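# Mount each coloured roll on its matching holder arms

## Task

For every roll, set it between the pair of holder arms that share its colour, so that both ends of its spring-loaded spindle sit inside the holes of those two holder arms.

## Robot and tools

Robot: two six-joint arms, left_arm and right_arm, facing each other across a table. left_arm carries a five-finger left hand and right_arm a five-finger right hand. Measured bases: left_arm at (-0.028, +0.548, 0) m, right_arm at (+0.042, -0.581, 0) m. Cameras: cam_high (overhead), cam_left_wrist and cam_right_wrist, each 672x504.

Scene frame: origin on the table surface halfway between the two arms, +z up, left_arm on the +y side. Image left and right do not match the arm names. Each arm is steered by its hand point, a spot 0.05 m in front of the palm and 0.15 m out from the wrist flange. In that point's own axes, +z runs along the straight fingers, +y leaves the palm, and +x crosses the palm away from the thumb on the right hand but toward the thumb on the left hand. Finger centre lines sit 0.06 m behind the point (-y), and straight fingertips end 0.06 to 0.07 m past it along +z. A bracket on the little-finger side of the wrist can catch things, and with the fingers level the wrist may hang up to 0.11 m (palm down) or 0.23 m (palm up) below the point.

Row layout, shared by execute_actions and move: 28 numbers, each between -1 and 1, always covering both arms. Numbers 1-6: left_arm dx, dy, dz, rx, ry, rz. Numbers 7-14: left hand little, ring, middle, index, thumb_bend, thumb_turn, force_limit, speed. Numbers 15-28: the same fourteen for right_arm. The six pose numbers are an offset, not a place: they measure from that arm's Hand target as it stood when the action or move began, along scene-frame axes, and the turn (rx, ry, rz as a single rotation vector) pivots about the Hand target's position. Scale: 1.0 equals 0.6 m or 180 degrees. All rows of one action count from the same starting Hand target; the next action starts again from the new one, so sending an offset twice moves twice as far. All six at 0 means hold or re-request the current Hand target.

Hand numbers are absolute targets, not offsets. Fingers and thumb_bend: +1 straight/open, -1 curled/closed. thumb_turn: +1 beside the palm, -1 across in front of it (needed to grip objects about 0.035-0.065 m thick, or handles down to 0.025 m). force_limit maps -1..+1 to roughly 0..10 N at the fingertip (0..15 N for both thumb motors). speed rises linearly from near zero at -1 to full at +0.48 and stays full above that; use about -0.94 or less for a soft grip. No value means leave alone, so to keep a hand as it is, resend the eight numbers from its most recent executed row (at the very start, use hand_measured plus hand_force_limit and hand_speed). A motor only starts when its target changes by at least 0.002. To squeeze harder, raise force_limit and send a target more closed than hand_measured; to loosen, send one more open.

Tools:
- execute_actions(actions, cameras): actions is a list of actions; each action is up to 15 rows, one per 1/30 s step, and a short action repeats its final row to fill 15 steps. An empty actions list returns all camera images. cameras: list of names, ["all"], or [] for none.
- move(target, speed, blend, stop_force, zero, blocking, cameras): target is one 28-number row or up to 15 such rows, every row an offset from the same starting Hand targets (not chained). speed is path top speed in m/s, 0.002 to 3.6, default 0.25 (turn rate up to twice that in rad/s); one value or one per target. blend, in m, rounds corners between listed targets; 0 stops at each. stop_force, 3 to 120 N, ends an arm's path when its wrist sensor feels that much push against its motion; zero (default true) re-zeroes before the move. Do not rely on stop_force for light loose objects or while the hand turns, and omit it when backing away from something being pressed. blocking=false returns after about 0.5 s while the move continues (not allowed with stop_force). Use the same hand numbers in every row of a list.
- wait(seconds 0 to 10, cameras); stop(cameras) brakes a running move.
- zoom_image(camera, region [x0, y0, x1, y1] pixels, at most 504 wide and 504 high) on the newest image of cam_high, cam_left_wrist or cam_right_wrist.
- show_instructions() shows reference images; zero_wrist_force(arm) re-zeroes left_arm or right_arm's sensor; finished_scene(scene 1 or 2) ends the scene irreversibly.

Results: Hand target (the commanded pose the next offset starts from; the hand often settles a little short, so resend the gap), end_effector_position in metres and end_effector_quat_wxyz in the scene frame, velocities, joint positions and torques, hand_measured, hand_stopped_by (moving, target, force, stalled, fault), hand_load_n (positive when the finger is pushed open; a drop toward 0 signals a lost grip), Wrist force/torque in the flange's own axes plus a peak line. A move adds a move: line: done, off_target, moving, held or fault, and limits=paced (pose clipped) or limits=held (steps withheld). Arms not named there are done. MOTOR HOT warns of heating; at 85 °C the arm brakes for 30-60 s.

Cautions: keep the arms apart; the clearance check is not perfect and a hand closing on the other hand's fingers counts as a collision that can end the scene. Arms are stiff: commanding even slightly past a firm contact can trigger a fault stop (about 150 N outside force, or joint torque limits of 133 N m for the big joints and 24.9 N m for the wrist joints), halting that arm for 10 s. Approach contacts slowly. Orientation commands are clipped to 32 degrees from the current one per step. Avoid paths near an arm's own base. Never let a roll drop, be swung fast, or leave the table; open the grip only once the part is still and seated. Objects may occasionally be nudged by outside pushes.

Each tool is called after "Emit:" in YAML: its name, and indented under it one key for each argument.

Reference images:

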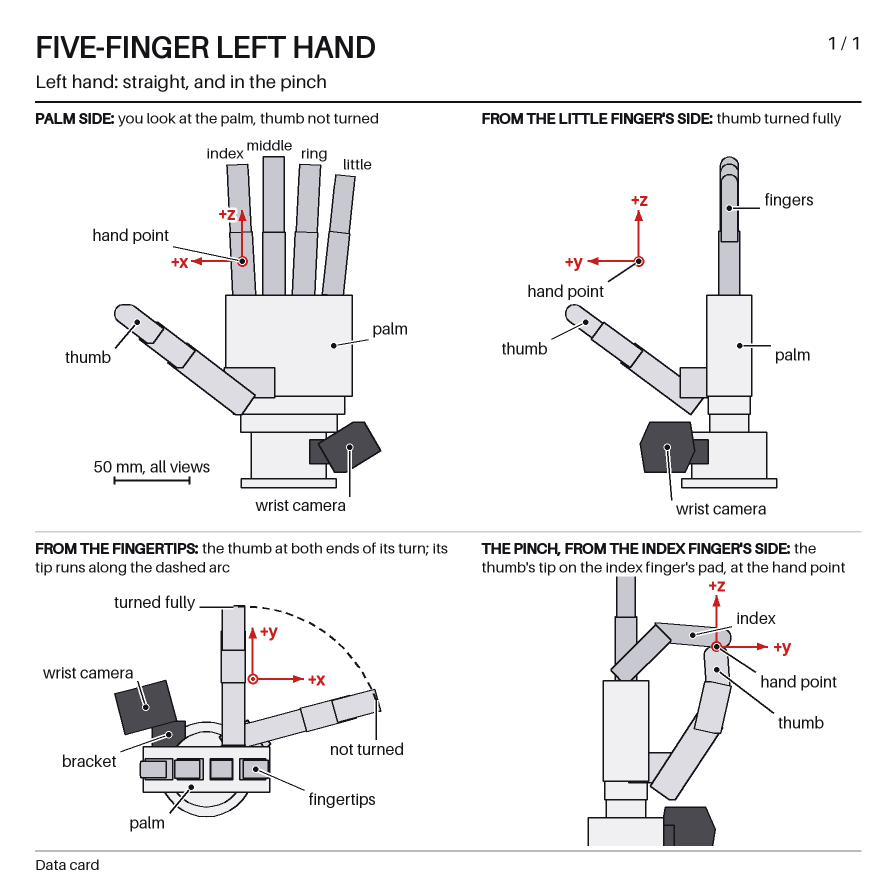

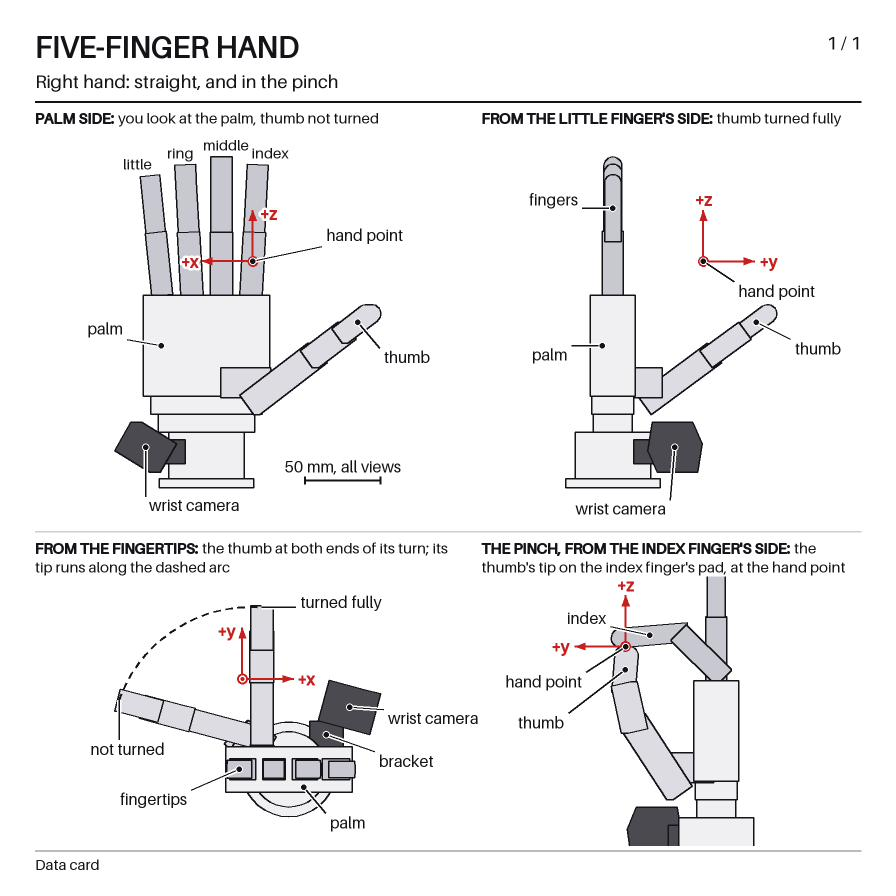

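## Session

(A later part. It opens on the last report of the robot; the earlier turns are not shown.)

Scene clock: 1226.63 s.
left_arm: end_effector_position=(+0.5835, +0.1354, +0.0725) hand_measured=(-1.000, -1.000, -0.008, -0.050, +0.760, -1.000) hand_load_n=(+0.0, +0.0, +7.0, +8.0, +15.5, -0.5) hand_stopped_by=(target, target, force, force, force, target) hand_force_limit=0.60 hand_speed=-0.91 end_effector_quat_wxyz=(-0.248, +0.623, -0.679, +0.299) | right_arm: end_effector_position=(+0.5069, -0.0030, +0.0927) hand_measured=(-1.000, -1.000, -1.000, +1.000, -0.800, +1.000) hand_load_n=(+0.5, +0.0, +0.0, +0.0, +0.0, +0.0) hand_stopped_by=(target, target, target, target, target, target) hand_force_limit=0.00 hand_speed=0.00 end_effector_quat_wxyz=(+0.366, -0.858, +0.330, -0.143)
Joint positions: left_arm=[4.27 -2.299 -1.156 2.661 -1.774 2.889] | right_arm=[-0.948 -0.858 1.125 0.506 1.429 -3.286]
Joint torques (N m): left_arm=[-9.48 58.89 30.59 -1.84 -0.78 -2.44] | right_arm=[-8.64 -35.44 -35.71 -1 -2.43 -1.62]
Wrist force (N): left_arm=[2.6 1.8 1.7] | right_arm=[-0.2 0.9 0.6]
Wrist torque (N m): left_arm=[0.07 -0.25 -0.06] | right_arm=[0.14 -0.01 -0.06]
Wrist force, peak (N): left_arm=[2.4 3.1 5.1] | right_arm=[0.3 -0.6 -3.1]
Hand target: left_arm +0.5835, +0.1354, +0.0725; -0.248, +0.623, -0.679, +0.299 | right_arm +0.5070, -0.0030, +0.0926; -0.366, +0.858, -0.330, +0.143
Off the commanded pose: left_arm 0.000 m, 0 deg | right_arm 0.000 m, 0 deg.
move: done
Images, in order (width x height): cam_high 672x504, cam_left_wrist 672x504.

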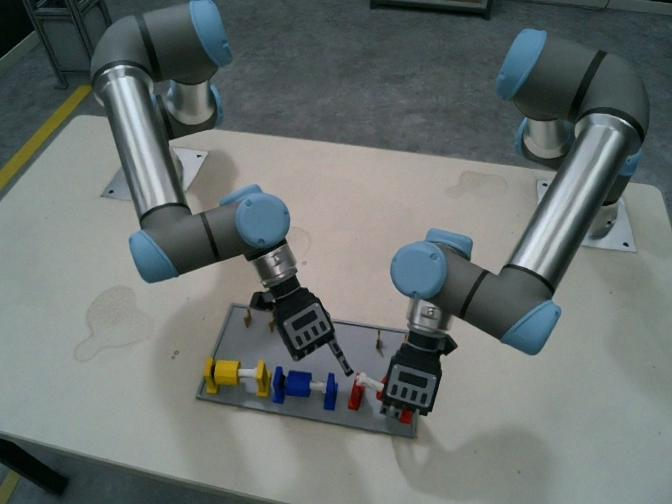

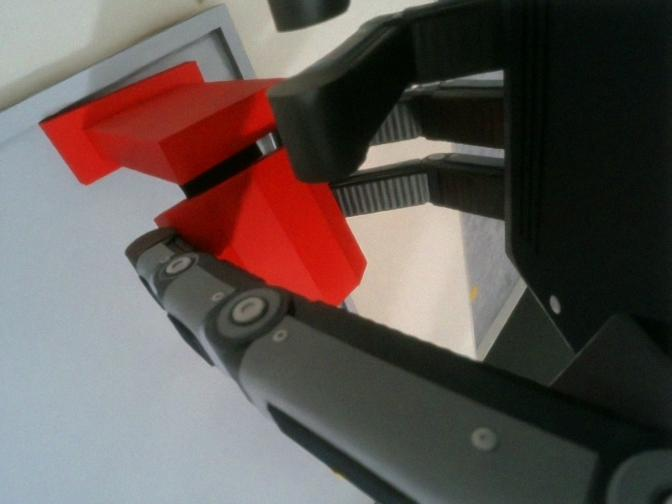

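Emit:
move:
  target: [0,0,0,0,0,0,-1,-1,-0.5,-0.5,-0.3,-1,0.6,-0.91,0.0015,0.04,-0.005,0,0,0,-1,-1,-1,1,-0.8,1,0,0]
  speed: 0.02
  stop_force: 3
  cameras: ["cam_high","cam_left_wrist"]

Emit:
zoom_image:
  camera: "cam_high"
  region: [320, 335, 420, 410]

Scene clock: 1229.20 s.
left_arm: end_effector_position=(+0.5835, +0.1354, +0.0725) hand_measured=(-1.000, -1.000, -0.008, -0.050, +0.760, -1.000) hand_load_n=(+0.0, +0.0, +7.0, +9.0, +15.0, +0.5) hand_stopped_by=(target, target, force, force, force, target) hand_force_limit=0.60 hand_speed=-0.91 end_effector_quat_wxyz=(-0.248, +0.623, -0.679, +0.299) | right_arm: end_effector_position=(+0.5074, +0.0090, +0.0911) hand_measured=(-1.000, -1.000, -1.000, +1.000, -0.800, +1.000) hand_load_n=(+0.0, +0.5, +0.0, +0.0, +0.5, +0.0) hand_stopped_by=(target, target, target, target, target, target) hand_force_limit=0.00 hand_speed=0.00 end_effector_quat_wxyz=(+0.366, -0.858, +0.330, -0.144)
Joint positions: left_arm=[4.27 -2.299 -1.156 2.661 -1.774 2.889] | right_arm=[-0.933 -0.833 1.085 0.519 1.44 -3.275]
Joint torques (N m): left_arm=[-7.25 58.58 28.19 -1.99 -1.15 -2.22] | right_arm=[-8.38 -50.94 -5.17 -0.95 -2.13 -1.52]
Wrist force (N): left_arm=[1.9 3.6 4.1] | right_arm=[-0.4 -0.7 -2.6]
Wrist torque (N m): left_arm=[0.10 -0.27 -0.04] | right_arm=[0.37 -0.08 -0.16]
Wrist force, peak (N): left_arm=[1.3 4.2 5.1] | right_arm=[1.2 -0.9 -5.4]
Hand target: left_arm +0.5835, +0.1354, +0.0725; -0.248, +0.623, -0.679, +0.299 | right_arm +0.5074, +0.0090, +0.0911; -0.366, +0.858, -0.330, +0.144 (not the last commanded pose)
Off the commanded pose: left_arm 0.000 m, 0 deg | right_arm 0.012 m, 0 deg.
move: contact (right_arm)
Images, in order (width x height): cam_high 672x504, cam_left_wrist 672x504.

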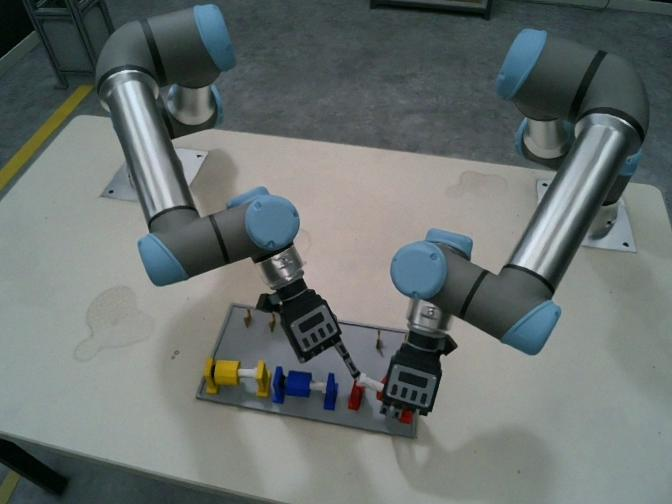

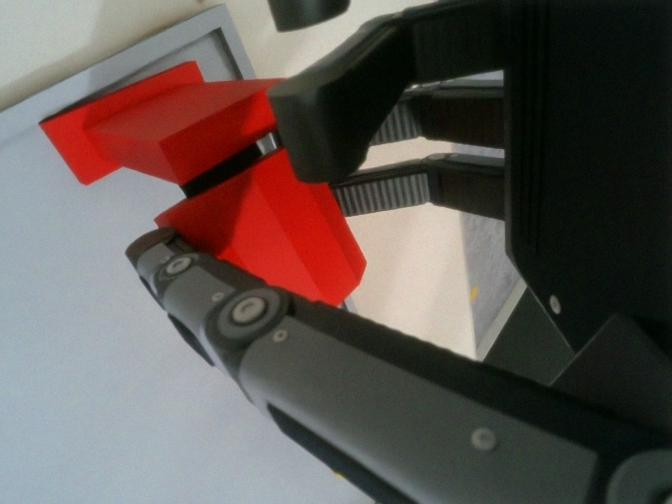

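Scaled by 5.040 from the camera's 672x504 image, which has a finer 960x720 frame.

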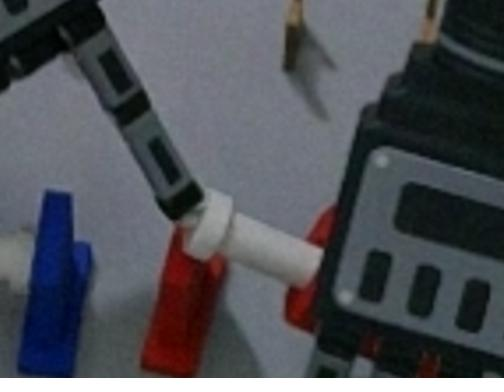

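Emit:
move:
  target:
    - [0,0,0,0,0,0,-1,-1,-0.5,-0.5,-0.3,-1,0.6,-0.91,0,-0.01,0,0,0,0,-1,-1,-1,1,-0.8,1,0,0]
    - [0,0,0,0,0,0,-1,-1,-0.5,-0.5,-0.3,-1,0.6,-0.91,0,-0.01,0.0037,0,0,0,-1,-1,-1,1,-0.8,1,0,0]
  speed: 0.04

Emit:
move:
  target: [0,0,0,0,0,0,-1,-1,-0.5,-0.5,-0.3,-1,0.6,-0.91,0,0.03,-0.003,0,0,0,-1,-1,-1,1,-0.8,1,0,0]
  speed: 0.02
  stop_force: 3
  cameras: ["cam_high","cam_left_wrist"]

Emit:
zoom_image:
  camera: "cam_high"
  region: [320, 335, 420, 410]

Scene clock: 1231.40 s.
left_arm: end_effector_position=(+0.5835, +0.1354, +0.0725) hand_measured=(-1.000, -1.000, -0.008, -0.050, +0.760, -1.000) hand_load_n=(+0.0, +0.0, +7.0, +8.0, +15.5, -0.5) hand_stopped_by=(target, target, force, force, force, target) hand_force_limit=0.60 hand_speed=-0.91 end_effector_quat_wxyz=(-0.248, +0.623, -0.679, +0.299) | right_arm: end_effector_position=(+0.5074, +0.0030, +0.0932) hand_measured=(-1.000, -1.000, -1.000, +1.000, -0.800, +1.000) hand_load_n=(+0.0, +0.0, +0.0, -0.5, +0.0, +0.0) hand_stopped_by=(target, target, target, target, target, target) hand_force_limit=0.00 hand_speed=0.00 end_effector_quat_wxyz=(+0.366, -0.858, +0.330, -0.144)
Joint positions: left_arm=[4.27 -2.299 -1.156 2.661 -1.774 2.889] | right_arm=[-0.941 -0.846 1.103 0.516 1.434 -3.281]
Joint torques (N m): left_arm=[-6.64 59.43 25.3 -1.88 -0.01 -2.07] | right_arm=[-8.05 -52.87 -35.32 2.16 -2.2 -1.54]
Wrist force (N): left_arm=[2.8 1.8 2.0] | right_arm=[-0.1 1.0 0.4]
Wrist torque (N m): left_arm=[0.05 -0.25 -0.05] | right_arm=[0.19 -0.03 -0.05]
Wrist force, peak (N): left_arm=[2.1 3.7 4.3] | right_arm=[-0.6 -0.7 -2.8]
Hand target: left_arm +0.5835, +0.1354, +0.0725; -0.248, +0.623, -0.679, +0.299 | right_arm +0.5074, +0.0030, +0.0933; -0.366, +0.858, -0.330, +0.144
Off the commanded pose: left_arm 0.000 m, 0 deg | right_arm 0.000 m, 0 deg.
move: done

Scene clock: 1233.03 s.
left_arm: end_effector_position=(+0.5835, +0.1354, +0.0725) hand_measured=(-1.000, -1.000, -0.008, -0.050, +0.760, -1.000) hand_load_n=(+0.0, +0.0, +7.0, +8.5, +15.0, +1.0) hand_stopped_by=(target, target, force, force, force, target) hand_force_limit=0.60 hand_speed=-0.91 end_effector_quat_wxyz=(-0.248, +0.623, -0.679, +0.299) | right_arm: end_effector_position=(+0.5074, +0.0120, +0.0924) hand_measured=(-1.000, -1.000, -1.000, +1.000, -0.800, +1.000) hand_load_n=(+0.0, +0.5, +0.0, +0.0, +0.0, +0.0) hand_stopped_by=(target, target, target, target, target, target) hand_force_limit=0.00 hand_speed=0.00 end_effector_quat_wxyz=(+0.366, -0.858, +0.330, -0.144)
Joint positions: left_arm=[4.27 -2.299 -1.156 2.661 -1.774 2.889] | right_arm=[-0.929 -0.828 1.073 0.526 1.443 -3.272]
Joint torques (N m): left_arm=[-6.2 58.58 23.79 -1.98 0.1 -2.05] | right_arm=[-6.93 -52.67 -5.63 -1.08 -2.58 -1.44]
Wrist force (N): left_arm=[3.7 2.4 3.2] | right_arm=[0.9 1.1 -2.1]
Wrist torque (N m): left_arm=[0.05 -0.25 -0.07] | right_arm=[0.35 0.02 -0.06]
Wrist force, peak (N): left_arm=[1.2 4.6 4.5] | right_arm=[3.2 2.3 -4.8]
Hand target: left_arm +0.5835, +0.1354, +0.0725; -0.248, +0.623, -0.679, +0.299 | right_arm +0.5074, +0.0120, +0.0924; -0.366, +0.858, -0.330, +0.144 (not the last commanded pose)
Off the commanded pose: left_arm 0.000 m, 0 deg | right_arm 0.009 m, 0 deg.
move: contact (right_arm)
Images, in order (width x height): cam_high 672x504, cam_left_wrist 672x504.

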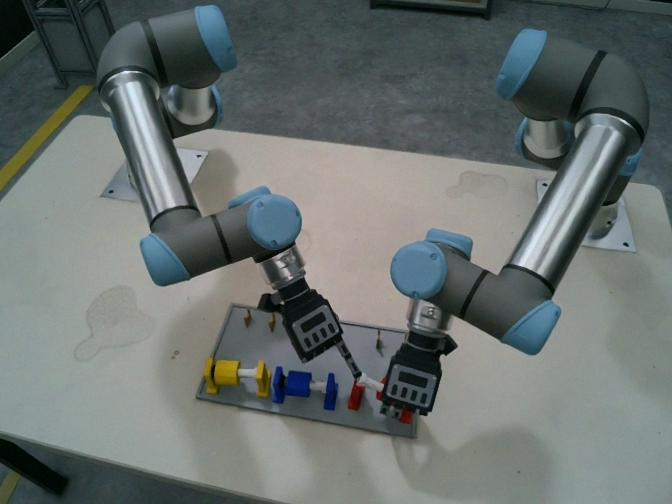

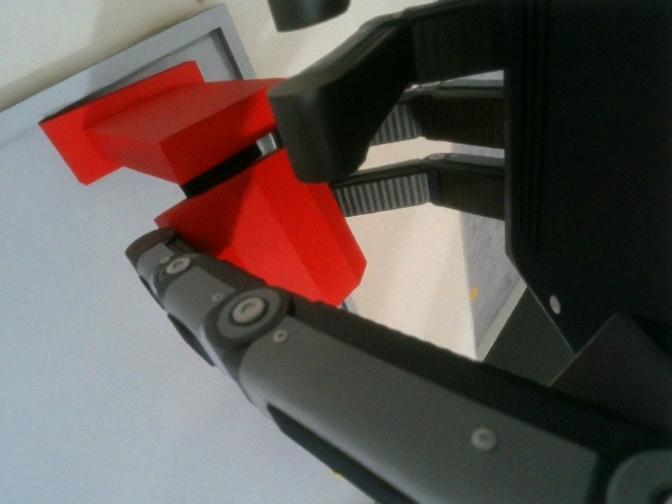

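Scaled by 5.040 from the camera's 672x504 image, which has a finer 960x720 frame.

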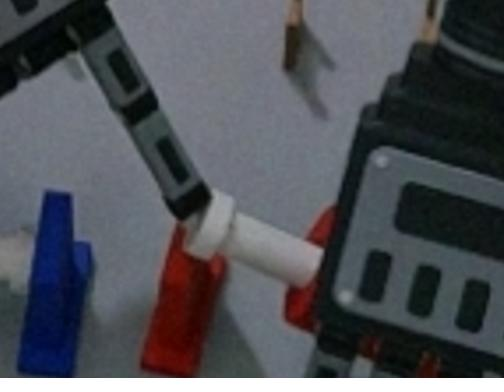

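Emit:
move:
  target: [0,0,0,0,0,0,-1,-1,-0.5,-0.5,-0.3,-1,0.6,-0.91,0.001,0.0095,-0.0032,0,0,0,-1,-1,-1,1,-0.8,1,0,0]
  speed: 0.015
  stop_force: 9
  cameras: ["cam_high","cam_left_wrist"]

Emit:
zoom_image:
  camera: "cam_high"
  region: [320, 335, 420, 410]

Emit:
zoom_image:
  camera: "cam_left_wrist"
  region: [0, 0, 300, 225]

Scene clock: 1237.30 s.
left_arm: end_effector_position=(+0.5835, +0.1354, +0.0725) hand_measured=(-1.000, -1.000, -0.008, -0.050, +0.760, -1.000) hand_load_n=(+0.0, +0.0, +7.5, +9.0, +15.0, -0.5) hand_stopped_by=(target, target, force, force, force, target) hand_force_limit=0.60 hand_speed=-0.91 end_effector_quat_wxyz=(-0.248, +0.623, -0.679, +0.299) | right_arm: end_effector_position=(+0.5080, +0.0177, +0.0905) hand_measured=(-1.000, -1.000, -1.000, +1.000, -0.800, +1.000) hand_load_n=(+0.0, +0.0, +0.0, -1.5, +0.0, +0.0) hand_stopped_by=(target, target, target, target, target, target) hand_force_limit=0.00 hand_speed=0.00 end_effector_quat_wxyz=(+0.366, -0.858, +0.330, -0.144)
Joint positions: left_arm=[4.27 -2.299 -1.156 2.661 -1.774 2.889] | right_arm=[-0.922 -0.814 1.053 0.531 1.448 -3.267]
Joint torques (N m): left_arm=[-2.97 58.39 19.24 -1.88 0.91 -1.81] | right_arm=[14.05 -33.7 -34.75 1.09 0.91 1.73]
Wrist force (N): left_arm=[0.7 5.1 6.0] | right_arm=[4.9 2.3 -8.9]
Wrist torque (N m): left_arm=[0.15 -0.24 -0.04] | right_arm=[0.64 0.25 0.10]
Wrist force, peak (N): left_arm=[0.9 5.5 6.3] | right_arm=[5.0 2.5 -8.8]
Hand target: left_arm +0.5835, +0.1354, +0.0725; -0.248, +0.623, -0.679, +0.299 | right_arm +0.5080, +0.0177, +0.0905; -0.366, +0.858, -0.330, +0.144
Off the commanded pose: left_arm 0.000 m, 0 deg | right_arm 0.000 m, 0 deg.
move: done
Images, in order (width x height): cam_high 672x504, cam_left_wrist 672x504.

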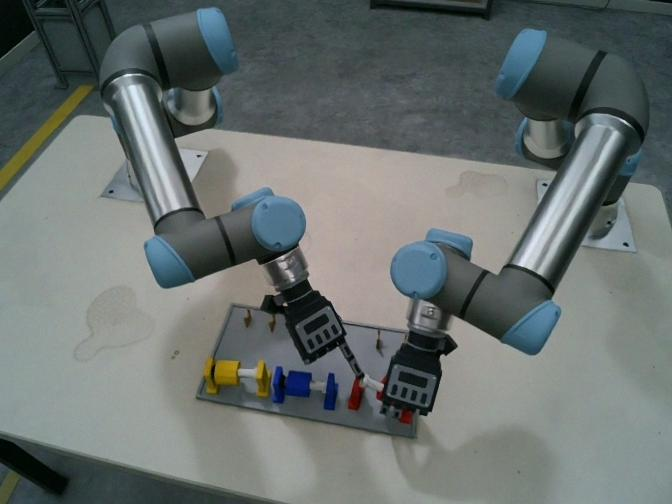

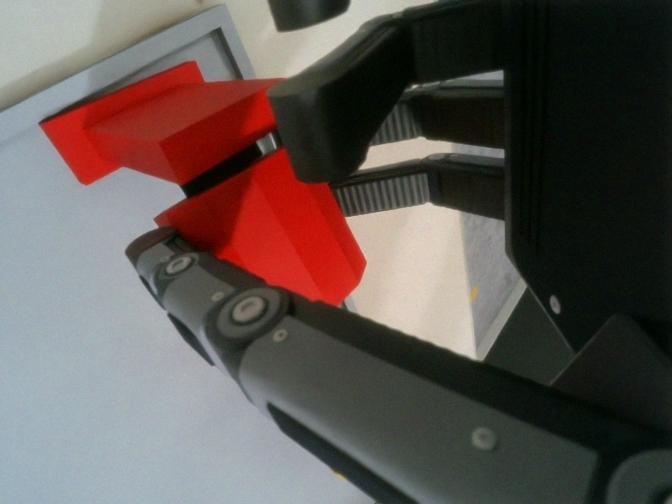

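Scaled by 5.040 from the camera's 672x504 image, which has a finer 960x720 frame.

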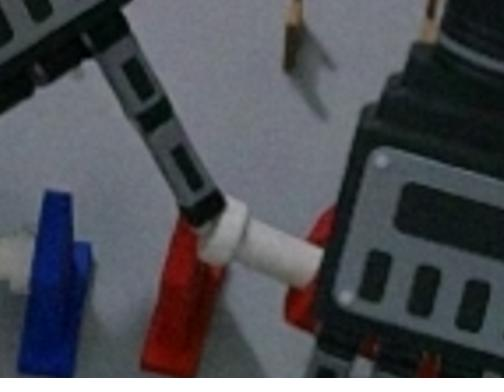

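Scaled by 1.680 from the camera's 672x504 image, which has a finer 960x720 frame.

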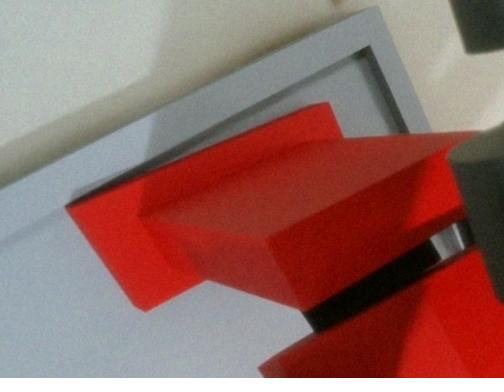

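Emit:
move:
  target: [0,0,0,0,0,0,-1,-1,-0.5,-0.5,-0.3,-1,0.6,-0.91,0.0005,0.0067,0,0,0,0,-1,-1,-1,1,-0.8,1,0,0]
  speed: 0.015
  stop_force: 8
  cameras: ["cam_high","cam_left_wrist"]

Emit:
zoom_image:
  camera: "cam_high"
  region: [320, 335, 420, 410]

Emit:
zoom_image:
  camera: "cam_left_wrist"
  region: [0, 0, 300, 225]

Scene clock: 1239.23 s.
left_arm: end_effector_position=(+0.5835, +0.1354, +0.0725) hand_measured=(-1.000, -1.000, -0.008, -0.050, +0.760, -1.000) hand_load_n=(+0.0, +0.0, +7.0, +8.5, +15.0, -0.5) hand_stopped_by=(target, target, force, force, force, target) hand_force_limit=0.60 hand_speed=-0.91 end_effector_quat_wxyz=(-0.248, +0.623, -0.679, +0.299) | right_arm: end_effector_position=(+0.5083, +0.0217, +0.0905) hand_measured=(-1.000, -1.000, -1.000, +1.000, -0.800, +1.000) hand_load_n=(+0.0, +0.0, +0.0, -3.5, +0.0, +0.0) hand_stopped_by=(target, target, target, target, target, target) hand_force_limit=0.00 hand_speed=0.00 end_effector_quat_wxyz=(+0.366, -0.858, +0.330, -0.144)
Joint positions: left_arm=[4.27 -2.299 -1.156 2.661 -1.774 2.889] | right_arm=[-0.917 -0.805 1.038 0.538 1.451 -3.264]
Joint torques (N m): left_arm=[-1.86 58.92 16.79 -1.84 0.87 -1.61] | right_arm=[14.6 -35.19 -35.44 0.56 0.85 1.48]
Wrist force (N): left_arm=[1.9 1.7 2.5] | right_arm=[5.1 4.6 -7.1]
Wrist torque (N m): left_arm=[0.04 -0.25 -0.04] | right_arm=[0.49 0.28 0.11]
Wrist force, peak (N): left_arm=[0.6 5.4 6.3] | right_arm=[5.0 2.8 -9.1]
Hand target: left_arm +0.5835, +0.1354, +0.0725; -0.248, +0.623, -0.679, +0.299 | right_arm +0.5083, +0.0217, +0.0905; -0.366, +0.858, -0.330, +0.144
Off the commanded pose: left_arm 0.000 m, 0 deg | right_arm 0.000 m, 0 deg.
move: done
Images, in order (width x height): cam_high 672x504, cam_left_wrist 672x504.

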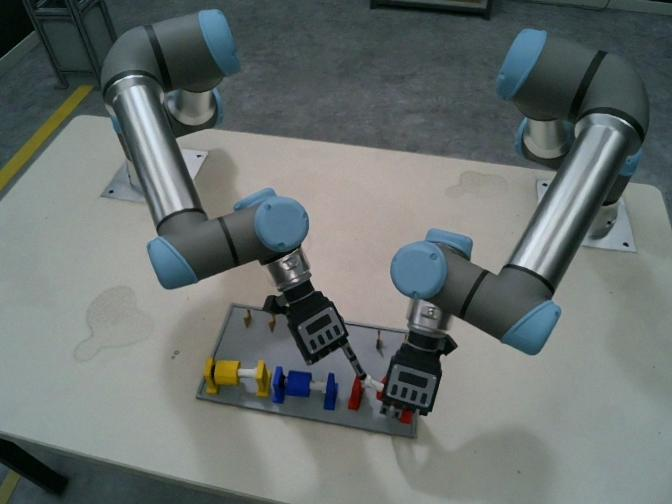

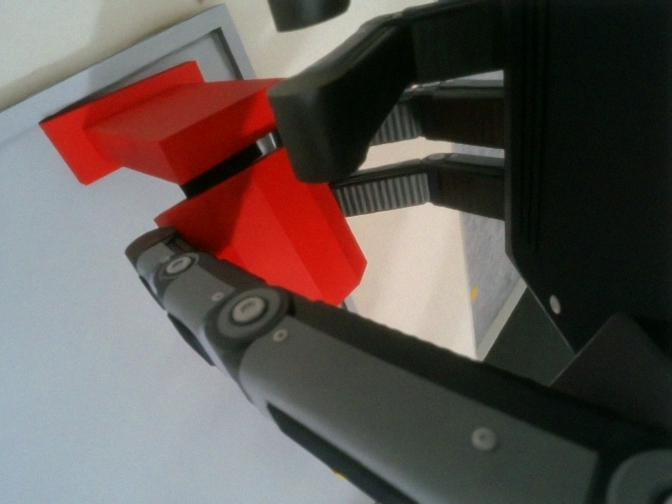

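Scaled by 5.040 from the camera's 672x504 image, which has a finer 960x720 frame.

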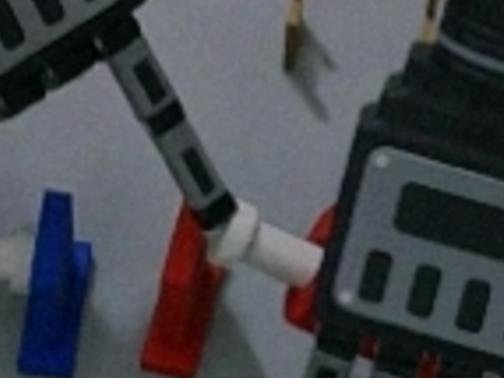

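Scaled by 1.680 from the camera's 672x504 image, which has a finer 960x720 frame.

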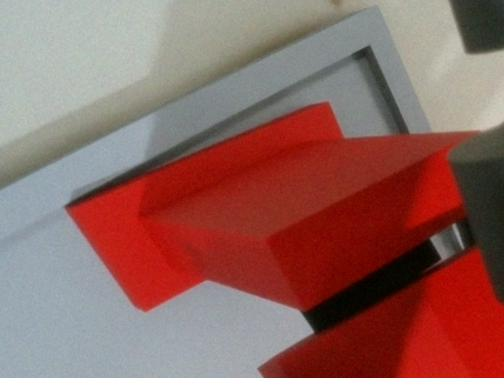

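Emit:
move:
  target: [0,-0.001,-0.0042,0.0193,-0.0023,0,-1,-1,-0.5,-0.5,-0.3,-1,0.6,-0.91,0,-0.0022,-0.009,0,0,0,-1,-1,-1,1,-0.8,1,0,0]
  speed: 0.015
  cameras: ["cam_high","cam_left_wrist"]

Emit:
zoom_image:
  camera: "cam_high"
  region: [320, 335, 420, 410]

Emit:
zoom_image:
  camera: "cam_left_wrist"
  region: [0, 0, 300, 225]

Scene clock: 1242.40 s.
left_arm: end_effector_position=(+0.5835, +0.1348, +0.0700) hand_measured=(-1.000, -1.000, -0.008, -0.050, +0.760, -1.000) hand_load_n=(+0.0, +0.0, +6.0, +8.0, +15.0, -1.5) hand_stopped_by=(target, target, force, force, force, target) hand_force_limit=0.60 hand_speed=-0.91 end_effector_quat_wxyz=(-0.269, +0.614, -0.687, +0.281) | right_arm: end_effector_position=(+0.5083, +0.0204, +0.0851) hand_measured=(-1.000, -1.000, -1.000, +1.000, -0.800, +1.000) hand_load_n=(+0.0, +0.0, +0.0, -3.5, +0.0, +0.0) hand_stopped_by=(target, target, target, target, target, target) hand_force_limit=0.00 hand_speed=0.00 end_effector_quat_wxyz=(+0.366, -0.858, +0.330, -0.144)
Joint positions: left_arm=[4.248 -2.32 -1.122 2.636 -1.831 2.914] | right_arm=[-0.919 -0.805 1.05 0.524 1.45 -3.265]
Joint torques (N m): left_arm=[-12.1 36.38 31.67 -2.5 -1.78 2.37] | right_arm=[-5.16 -37.63 -7.91 -2.41 -3.9 -1.4]
Wrist force (N): left_arm=[0.9 0.6 1.3] | right_arm=[4.6 4.7 -5.9]
Wrist torque (N m): left_arm=[0.00 -0.24 -0.17] | right_arm=[0.44 0.25 0.24]
Wrist force, peak (N): left_arm=[1.6 2.7 3.1] | right_arm=[5.4 4.3 -7.5]
Hand target: left_arm +0.5835, +0.1348, +0.0700; +0.269, -0.614, +0.687, -0.281 | right_arm +0.5083, +0.0204, +0.0851; -0.366, +0.858, -0.330, +0.144
Off the commanded pose: left_arm 0.000 m, 0 deg | right_arm 0.000 m, 0 deg.
move: done
Images, in order (width x height): cam_high 672x504, cam_left_wrist 672x504.

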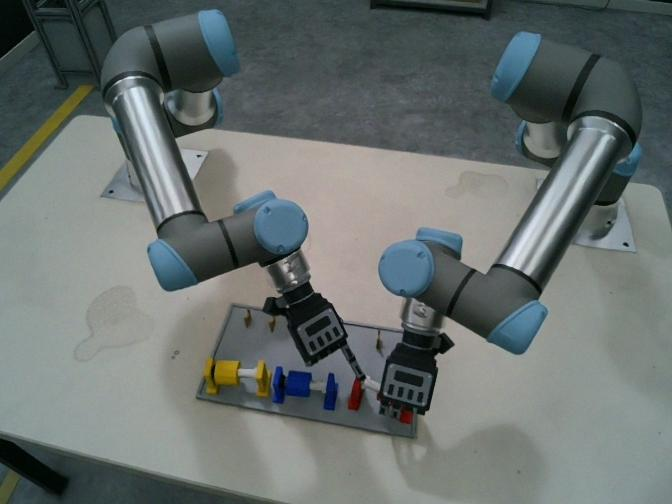

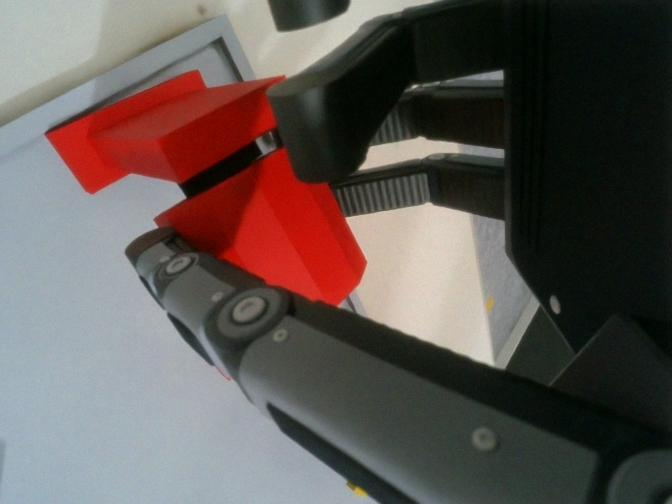

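Scaled by 5.040 from the camera's 672x504 image, which has a finer 960x720 frame.

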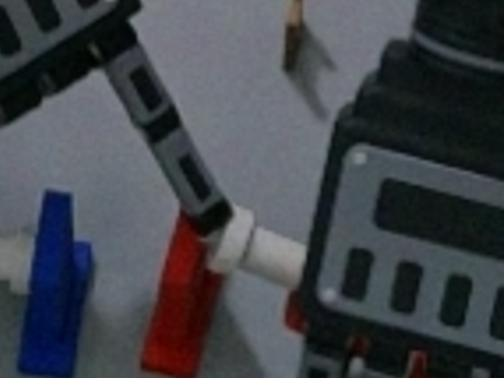

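Scaled by 1.680 from the camera's 672x504 image, which has a finer 960x720 frame.

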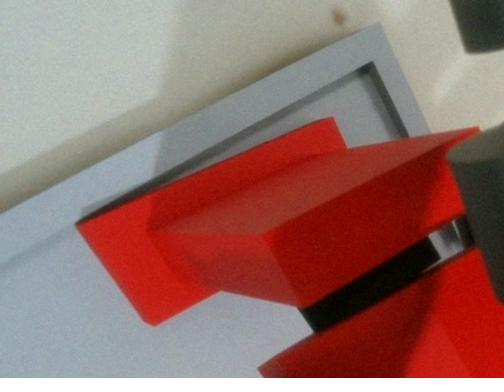

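Emit:
move:
  target: [0,-0.001,-0.0042,0.0193,-0.0023,0,-1,-1,-0.5,-0.5,-0.3,-1,0.6,-0.91,0,-0.0012,-0.009,0,0,0,-1,-1,-1,1,-0.8,1,0,0]
  speed: 0.015
  cameras: ["cam_high","cam_left_wrist"]

Emit:
zoom_image:
  camera: "cam_high"
  region: [320, 335, 420, 410]

Emit:
zoom_image:
  camera: "cam_left_wrist"
  region: [0, 0, 300, 225]

Scene clock: 1245.07 s.
left_arm: end_effector_position=(+0.5835, +0.1342, +0.0675) hand_measured=(-1.000, -1.000, -0.008, -0.050, +0.760, -1.000) hand_load_n=(+0.0, +0.0, +6.5, +8.0, +15.5, -1.5) hand_stopped_by=(target, target, force, force, force, target) hand_force_limit=0.60 hand_speed=-0.91 end_effector_quat_wxyz=(-0.290, +0.605, -0.694, +0.262) | right_arm: end_effector_position=(+0.5083, +0.0197, +0.0797) hand_measured=(-1.000, -1.000, -1.000, +1.000, -0.800, +1.000) hand_load_n=(+0.0, +0.0, +0.0, -2.0, +0.0, +0.0) hand_stopped_by=(target, target, target, target, target, target) hand_force_limit=0.00 hand_speed=0.00 end_effector_quat_wxyz=(+0.366, -0.858, +0.330, -0.144)
Joint positions: left_arm=[4.226 -2.344 -1.087 2.611 -1.888 2.939] | right_arm=[-0.919 -0.802 1.061 0.512 1.45 -3.266]
Joint torques (N m): left_arm=[-13.61 37.9 32.49 -2.38 -1.59 2.47] | right_arm=[-5.84 -36.08 -6.18 -1.79 -3.39 -1.58]
Wrist force (N): left_arm=[0.9 0.6 1.1] | right_arm=[3.9 3.3 -5.1]
Wrist torque (N m): left_arm=[0.07 -0.20 -0.18] | right_arm=[0.47 0.15 0.21]
Wrist force, peak (N): left_arm=[1.1 0.7 1.4] | right_arm=[5.0 2.4 -9.7]
Hand target: left_arm +0.5835, +0.1342, +0.0675; +0.290, -0.605, +0.694, -0.262 | right_arm +0.5083, +0.0197, +0.0797; -0.366, +0.858, -0.330, +0.144
Off the commanded pose: left_arm 0.000 m, 0 deg | right_arm 0.000 m, 0 deg.
move: done
Images, in order (width x height): cam_high 672x504, cam_left_wrist 672x504.

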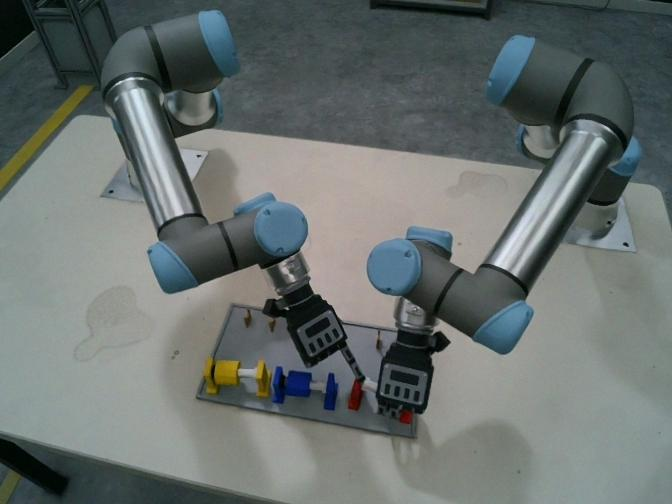

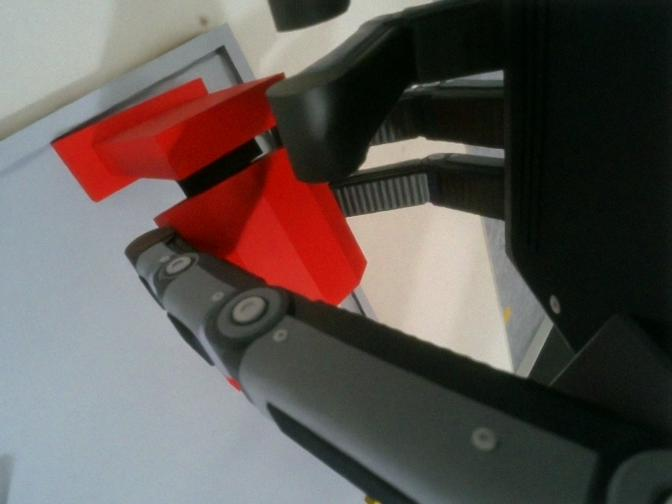

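Scaled by 5.040 from the camera's 672x504 image, which has a finer 960x720 frame.

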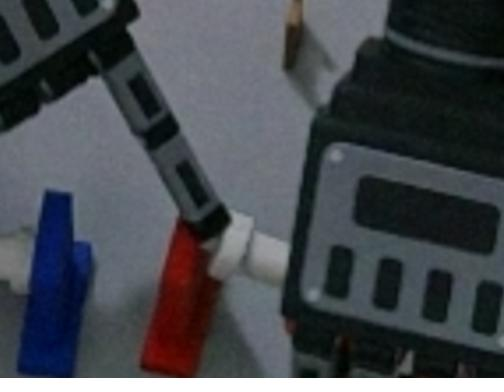

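Scaled by 1.680 from the camera's 672x504 image, which has a finer 960x720 frame.

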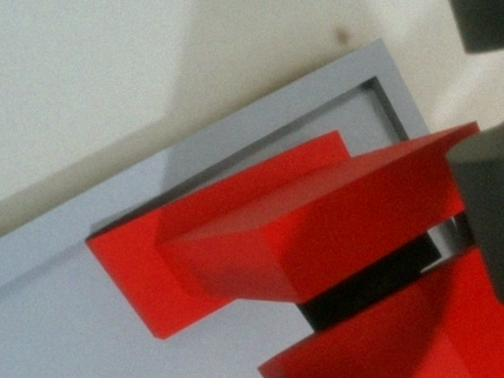

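Emit:
move:
  target: [0,-0.0006,-0.0024,0.011,-0.0013,0,-1,-1,-0.5,-0.5,-0.3,-1,0.6,-0.91,0,0,-0.0053,0,0,0,-1,-1,-1,1,-0.8,1,0,0]
  speed: 0.012
  cameras: ["cam_high","cam_left_wrist"]

Emit:
zoom_image:
  camera: "cam_high"
  region: [320, 335, 420, 410]

Emit:
zoom_image:
  camera: "cam_left_wrist"
  region: [0, 0, 300, 225]

Scene clock: 1247.17 s.
left_arm: end_effector_position=(+0.5835, +0.1338, +0.0661) hand_measured=(-1.000, -1.000, -0.008, -0.050, +0.760, -1.000) hand_load_n=(+0.5, +0.0, +6.5, +7.5, +15.0, -1.0) hand_stopped_by=(target, target, force, force, force, target) hand_force_limit=0.60 hand_speed=-0.91 end_effector_quat_wxyz=(-0.302, +0.599, -0.698, +0.251) | right_arm: end_effector_position=(+0.5083, +0.0197, +0.0765) hand_measured=(-1.000, -1.000, -1.000, +1.000, -0.800, +1.000) hand_load_n=(+0.0, +0.0, +0.0, -4.0, +0.0, +0.0) hand_stopped_by=(target, target, target, target, target, target) hand_force_limit=0.00 hand_speed=0.00 end_effector_quat_wxyz=(+0.366, -0.858, +0.330, -0.144)
Joint positions: left_arm=[4.214 -2.358 -1.067 2.597 -1.921 2.953] | right_arm=[-0.919 -0.8 1.065 0.505 1.45 -3.266]
Joint torques (N m): left_arm=[-12.49 38.23 31.81 -2.76 -1.87 2.6] | right_arm=[-4.29 -35.87 -8.49 -2.34 -3.39 -1.55]
Wrist force (N): left_arm=[1.0 0.8 1.2] | right_arm=[5.0 5.5 -5.8]
Wrist torque (N m): left_arm=[0.11 -0.20 -0.19] | right_arm=[0.42 0.25 0.27]
Wrist force, peak (N): left_arm=[1.1 0.7 1.3] | right_arm=[5.0 5.7 -5.9]
Hand target: left_arm +0.5835, +0.1338, +0.0661; +0.302, -0.599, +0.698, -0.251 | right_arm +0.5083, +0.0197, +0.0765; -0.366, +0.858, -0.330, +0.144
Off the commanded pose: left_arm 0.000 m, 0 deg | right_arm 0.000 m, 0 deg.
move: done
Images, in order (width x height): cam_high 672x504, cam_left_wrist 672x504.

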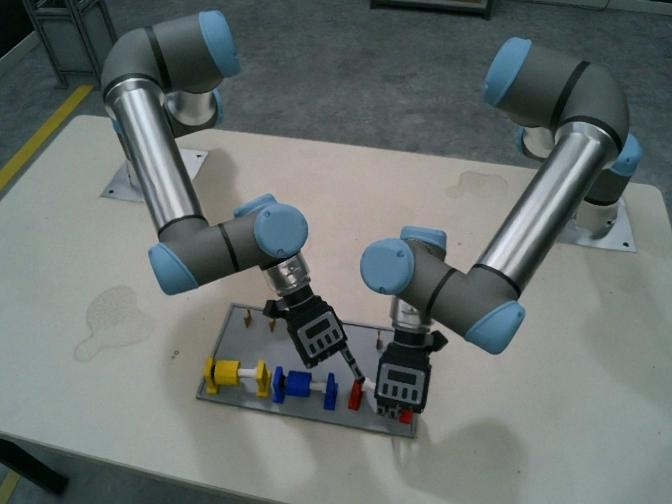

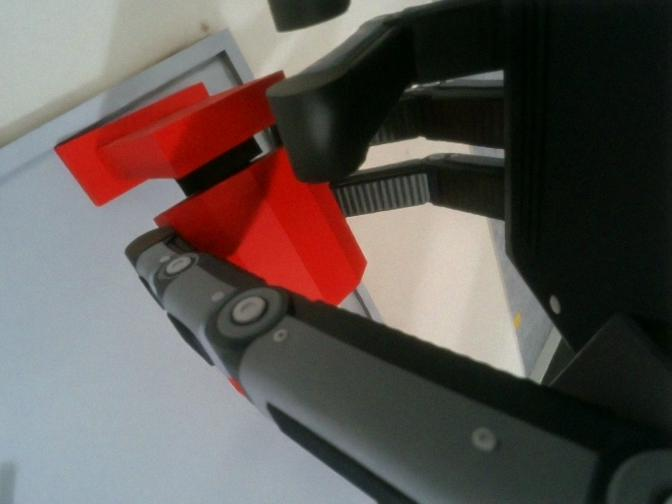

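Scaled by 5.040 from the camera's 672x504 image, which has a finer 960x720 frame.

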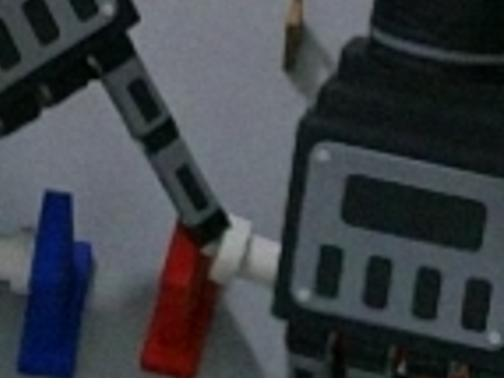

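Scaled by 1.680 from the camera's 672x504 image, which has a finer 960x720 frame.

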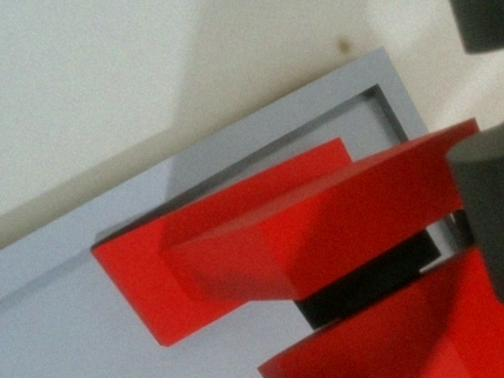

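Emit:
move:
  target: [0,0,0,0,0,0,-1,-1,-0.5,-0.5,-0.3,-1,0.6,-0.91,0,-0.0117,0,0,0,0,-1,-1,-1,1,-0.8,1,0,0]
  speed: 0.015
  stop_force: 16
  cameras: ["cam_high","cam_left_wrist"]

Emit:
zoom_image:
  camera: "cam_high"
  region: [320, 335, 420, 410]

Emit:
zoom_image:
  camera: "cam_left_wrist"
  region: [0, 0, 300, 225]

Scene clock: 1249.23 s.
left_arm: end_effector_position=(+0.5835, +0.1338, +0.0661) hand_measured=(-1.000, -1.000, -0.008, -0.050, +0.760, -1.000) hand_load_n=(+0.0, +0.0, +6.5, +8.0, +15.5, -1.5) hand_stopped_by=(target, target, force, force, force, target) hand_force_limit=0.60 hand_speed=-0.91 end_effector_quat_wxyz=(-0.302, +0.599, -0.698, +0.251) | right_arm: end_effector_position=(+0.5083, +0.0126, +0.0765) hand_measured=(-1.000, -1.000, -1.000, +1.000, -0.800, +1.000) hand_load_n=(+0.0, +0.0, +0.5, +0.0, +0.0, +0.0) hand_stopped_by=(target, target, target, target, target, target) hand_force_limit=0.00 hand_speed=0.00 end_effector_quat_wxyz=(+0.366, -0.858, +0.330, -0.144)
Joint positions: left_arm=[4.213 -2.358 -1.066 2.597 -1.921 2.953] | right_arm=[-0.929 -0.814 1.09 0.495 1.443 -3.272]
Joint torques (N m): left_arm=[-12.99 39.25 32.23 -2.68 -1.8 2.31] | right_arm=[-8.81 -53.7 -4.87 -0.89 -2.53 -1.48]
Wrist force (N): left_arm=[0.8 0.8 1.1] | right_arm=[0.0 1.0 0.6]
Wrist torque (N m): left_arm=[0.12 -0.19 -0.20] | right_arm=[0.15 -0.04 -0.03]
Wrist force, peak (N): left_arm=[1.1 1.0 1.3] | right_arm=[5.2 5.7 -5.9]
Hand target: left_arm +0.5835, +0.1338, +0.0661; +0.302, -0.599, +0.698, -0.251 | right_arm +0.5083, +0.0126, +0.0765; -0.366, +0.858, -0.330, +0.144
Off the commanded pose: left_arm 0.000 m, 0 deg | right_arm 0.000 m, 0 deg.
move: done
Images, in order (width x height): cam_high 672x504, cam_left_wrist 672x504.

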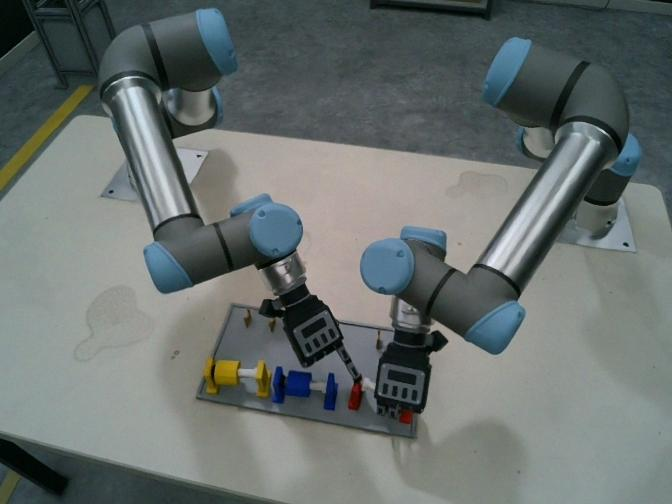

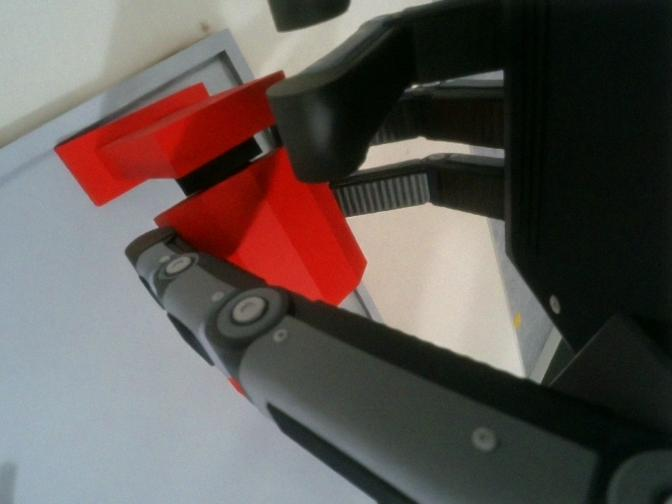

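Scaled by 5.040 from the camera's 672x504 image, which has a finer 960x720 frame.

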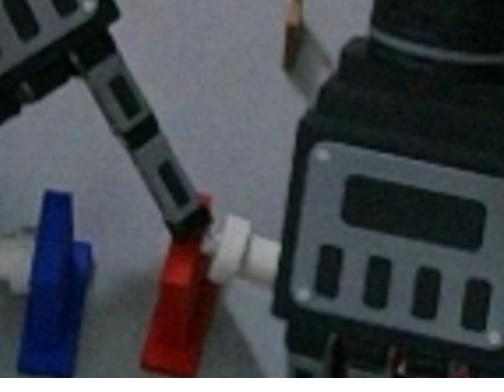

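Scaled by 1.680 from the camera's 672x504 image, which has a finer 960x720 frame.

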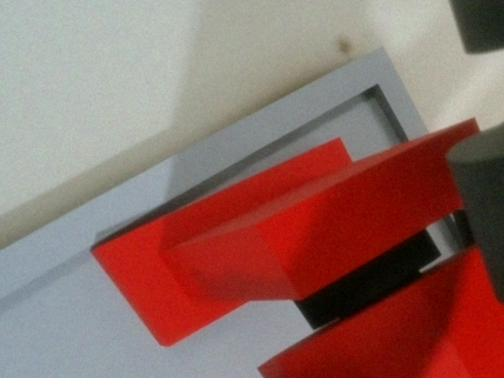

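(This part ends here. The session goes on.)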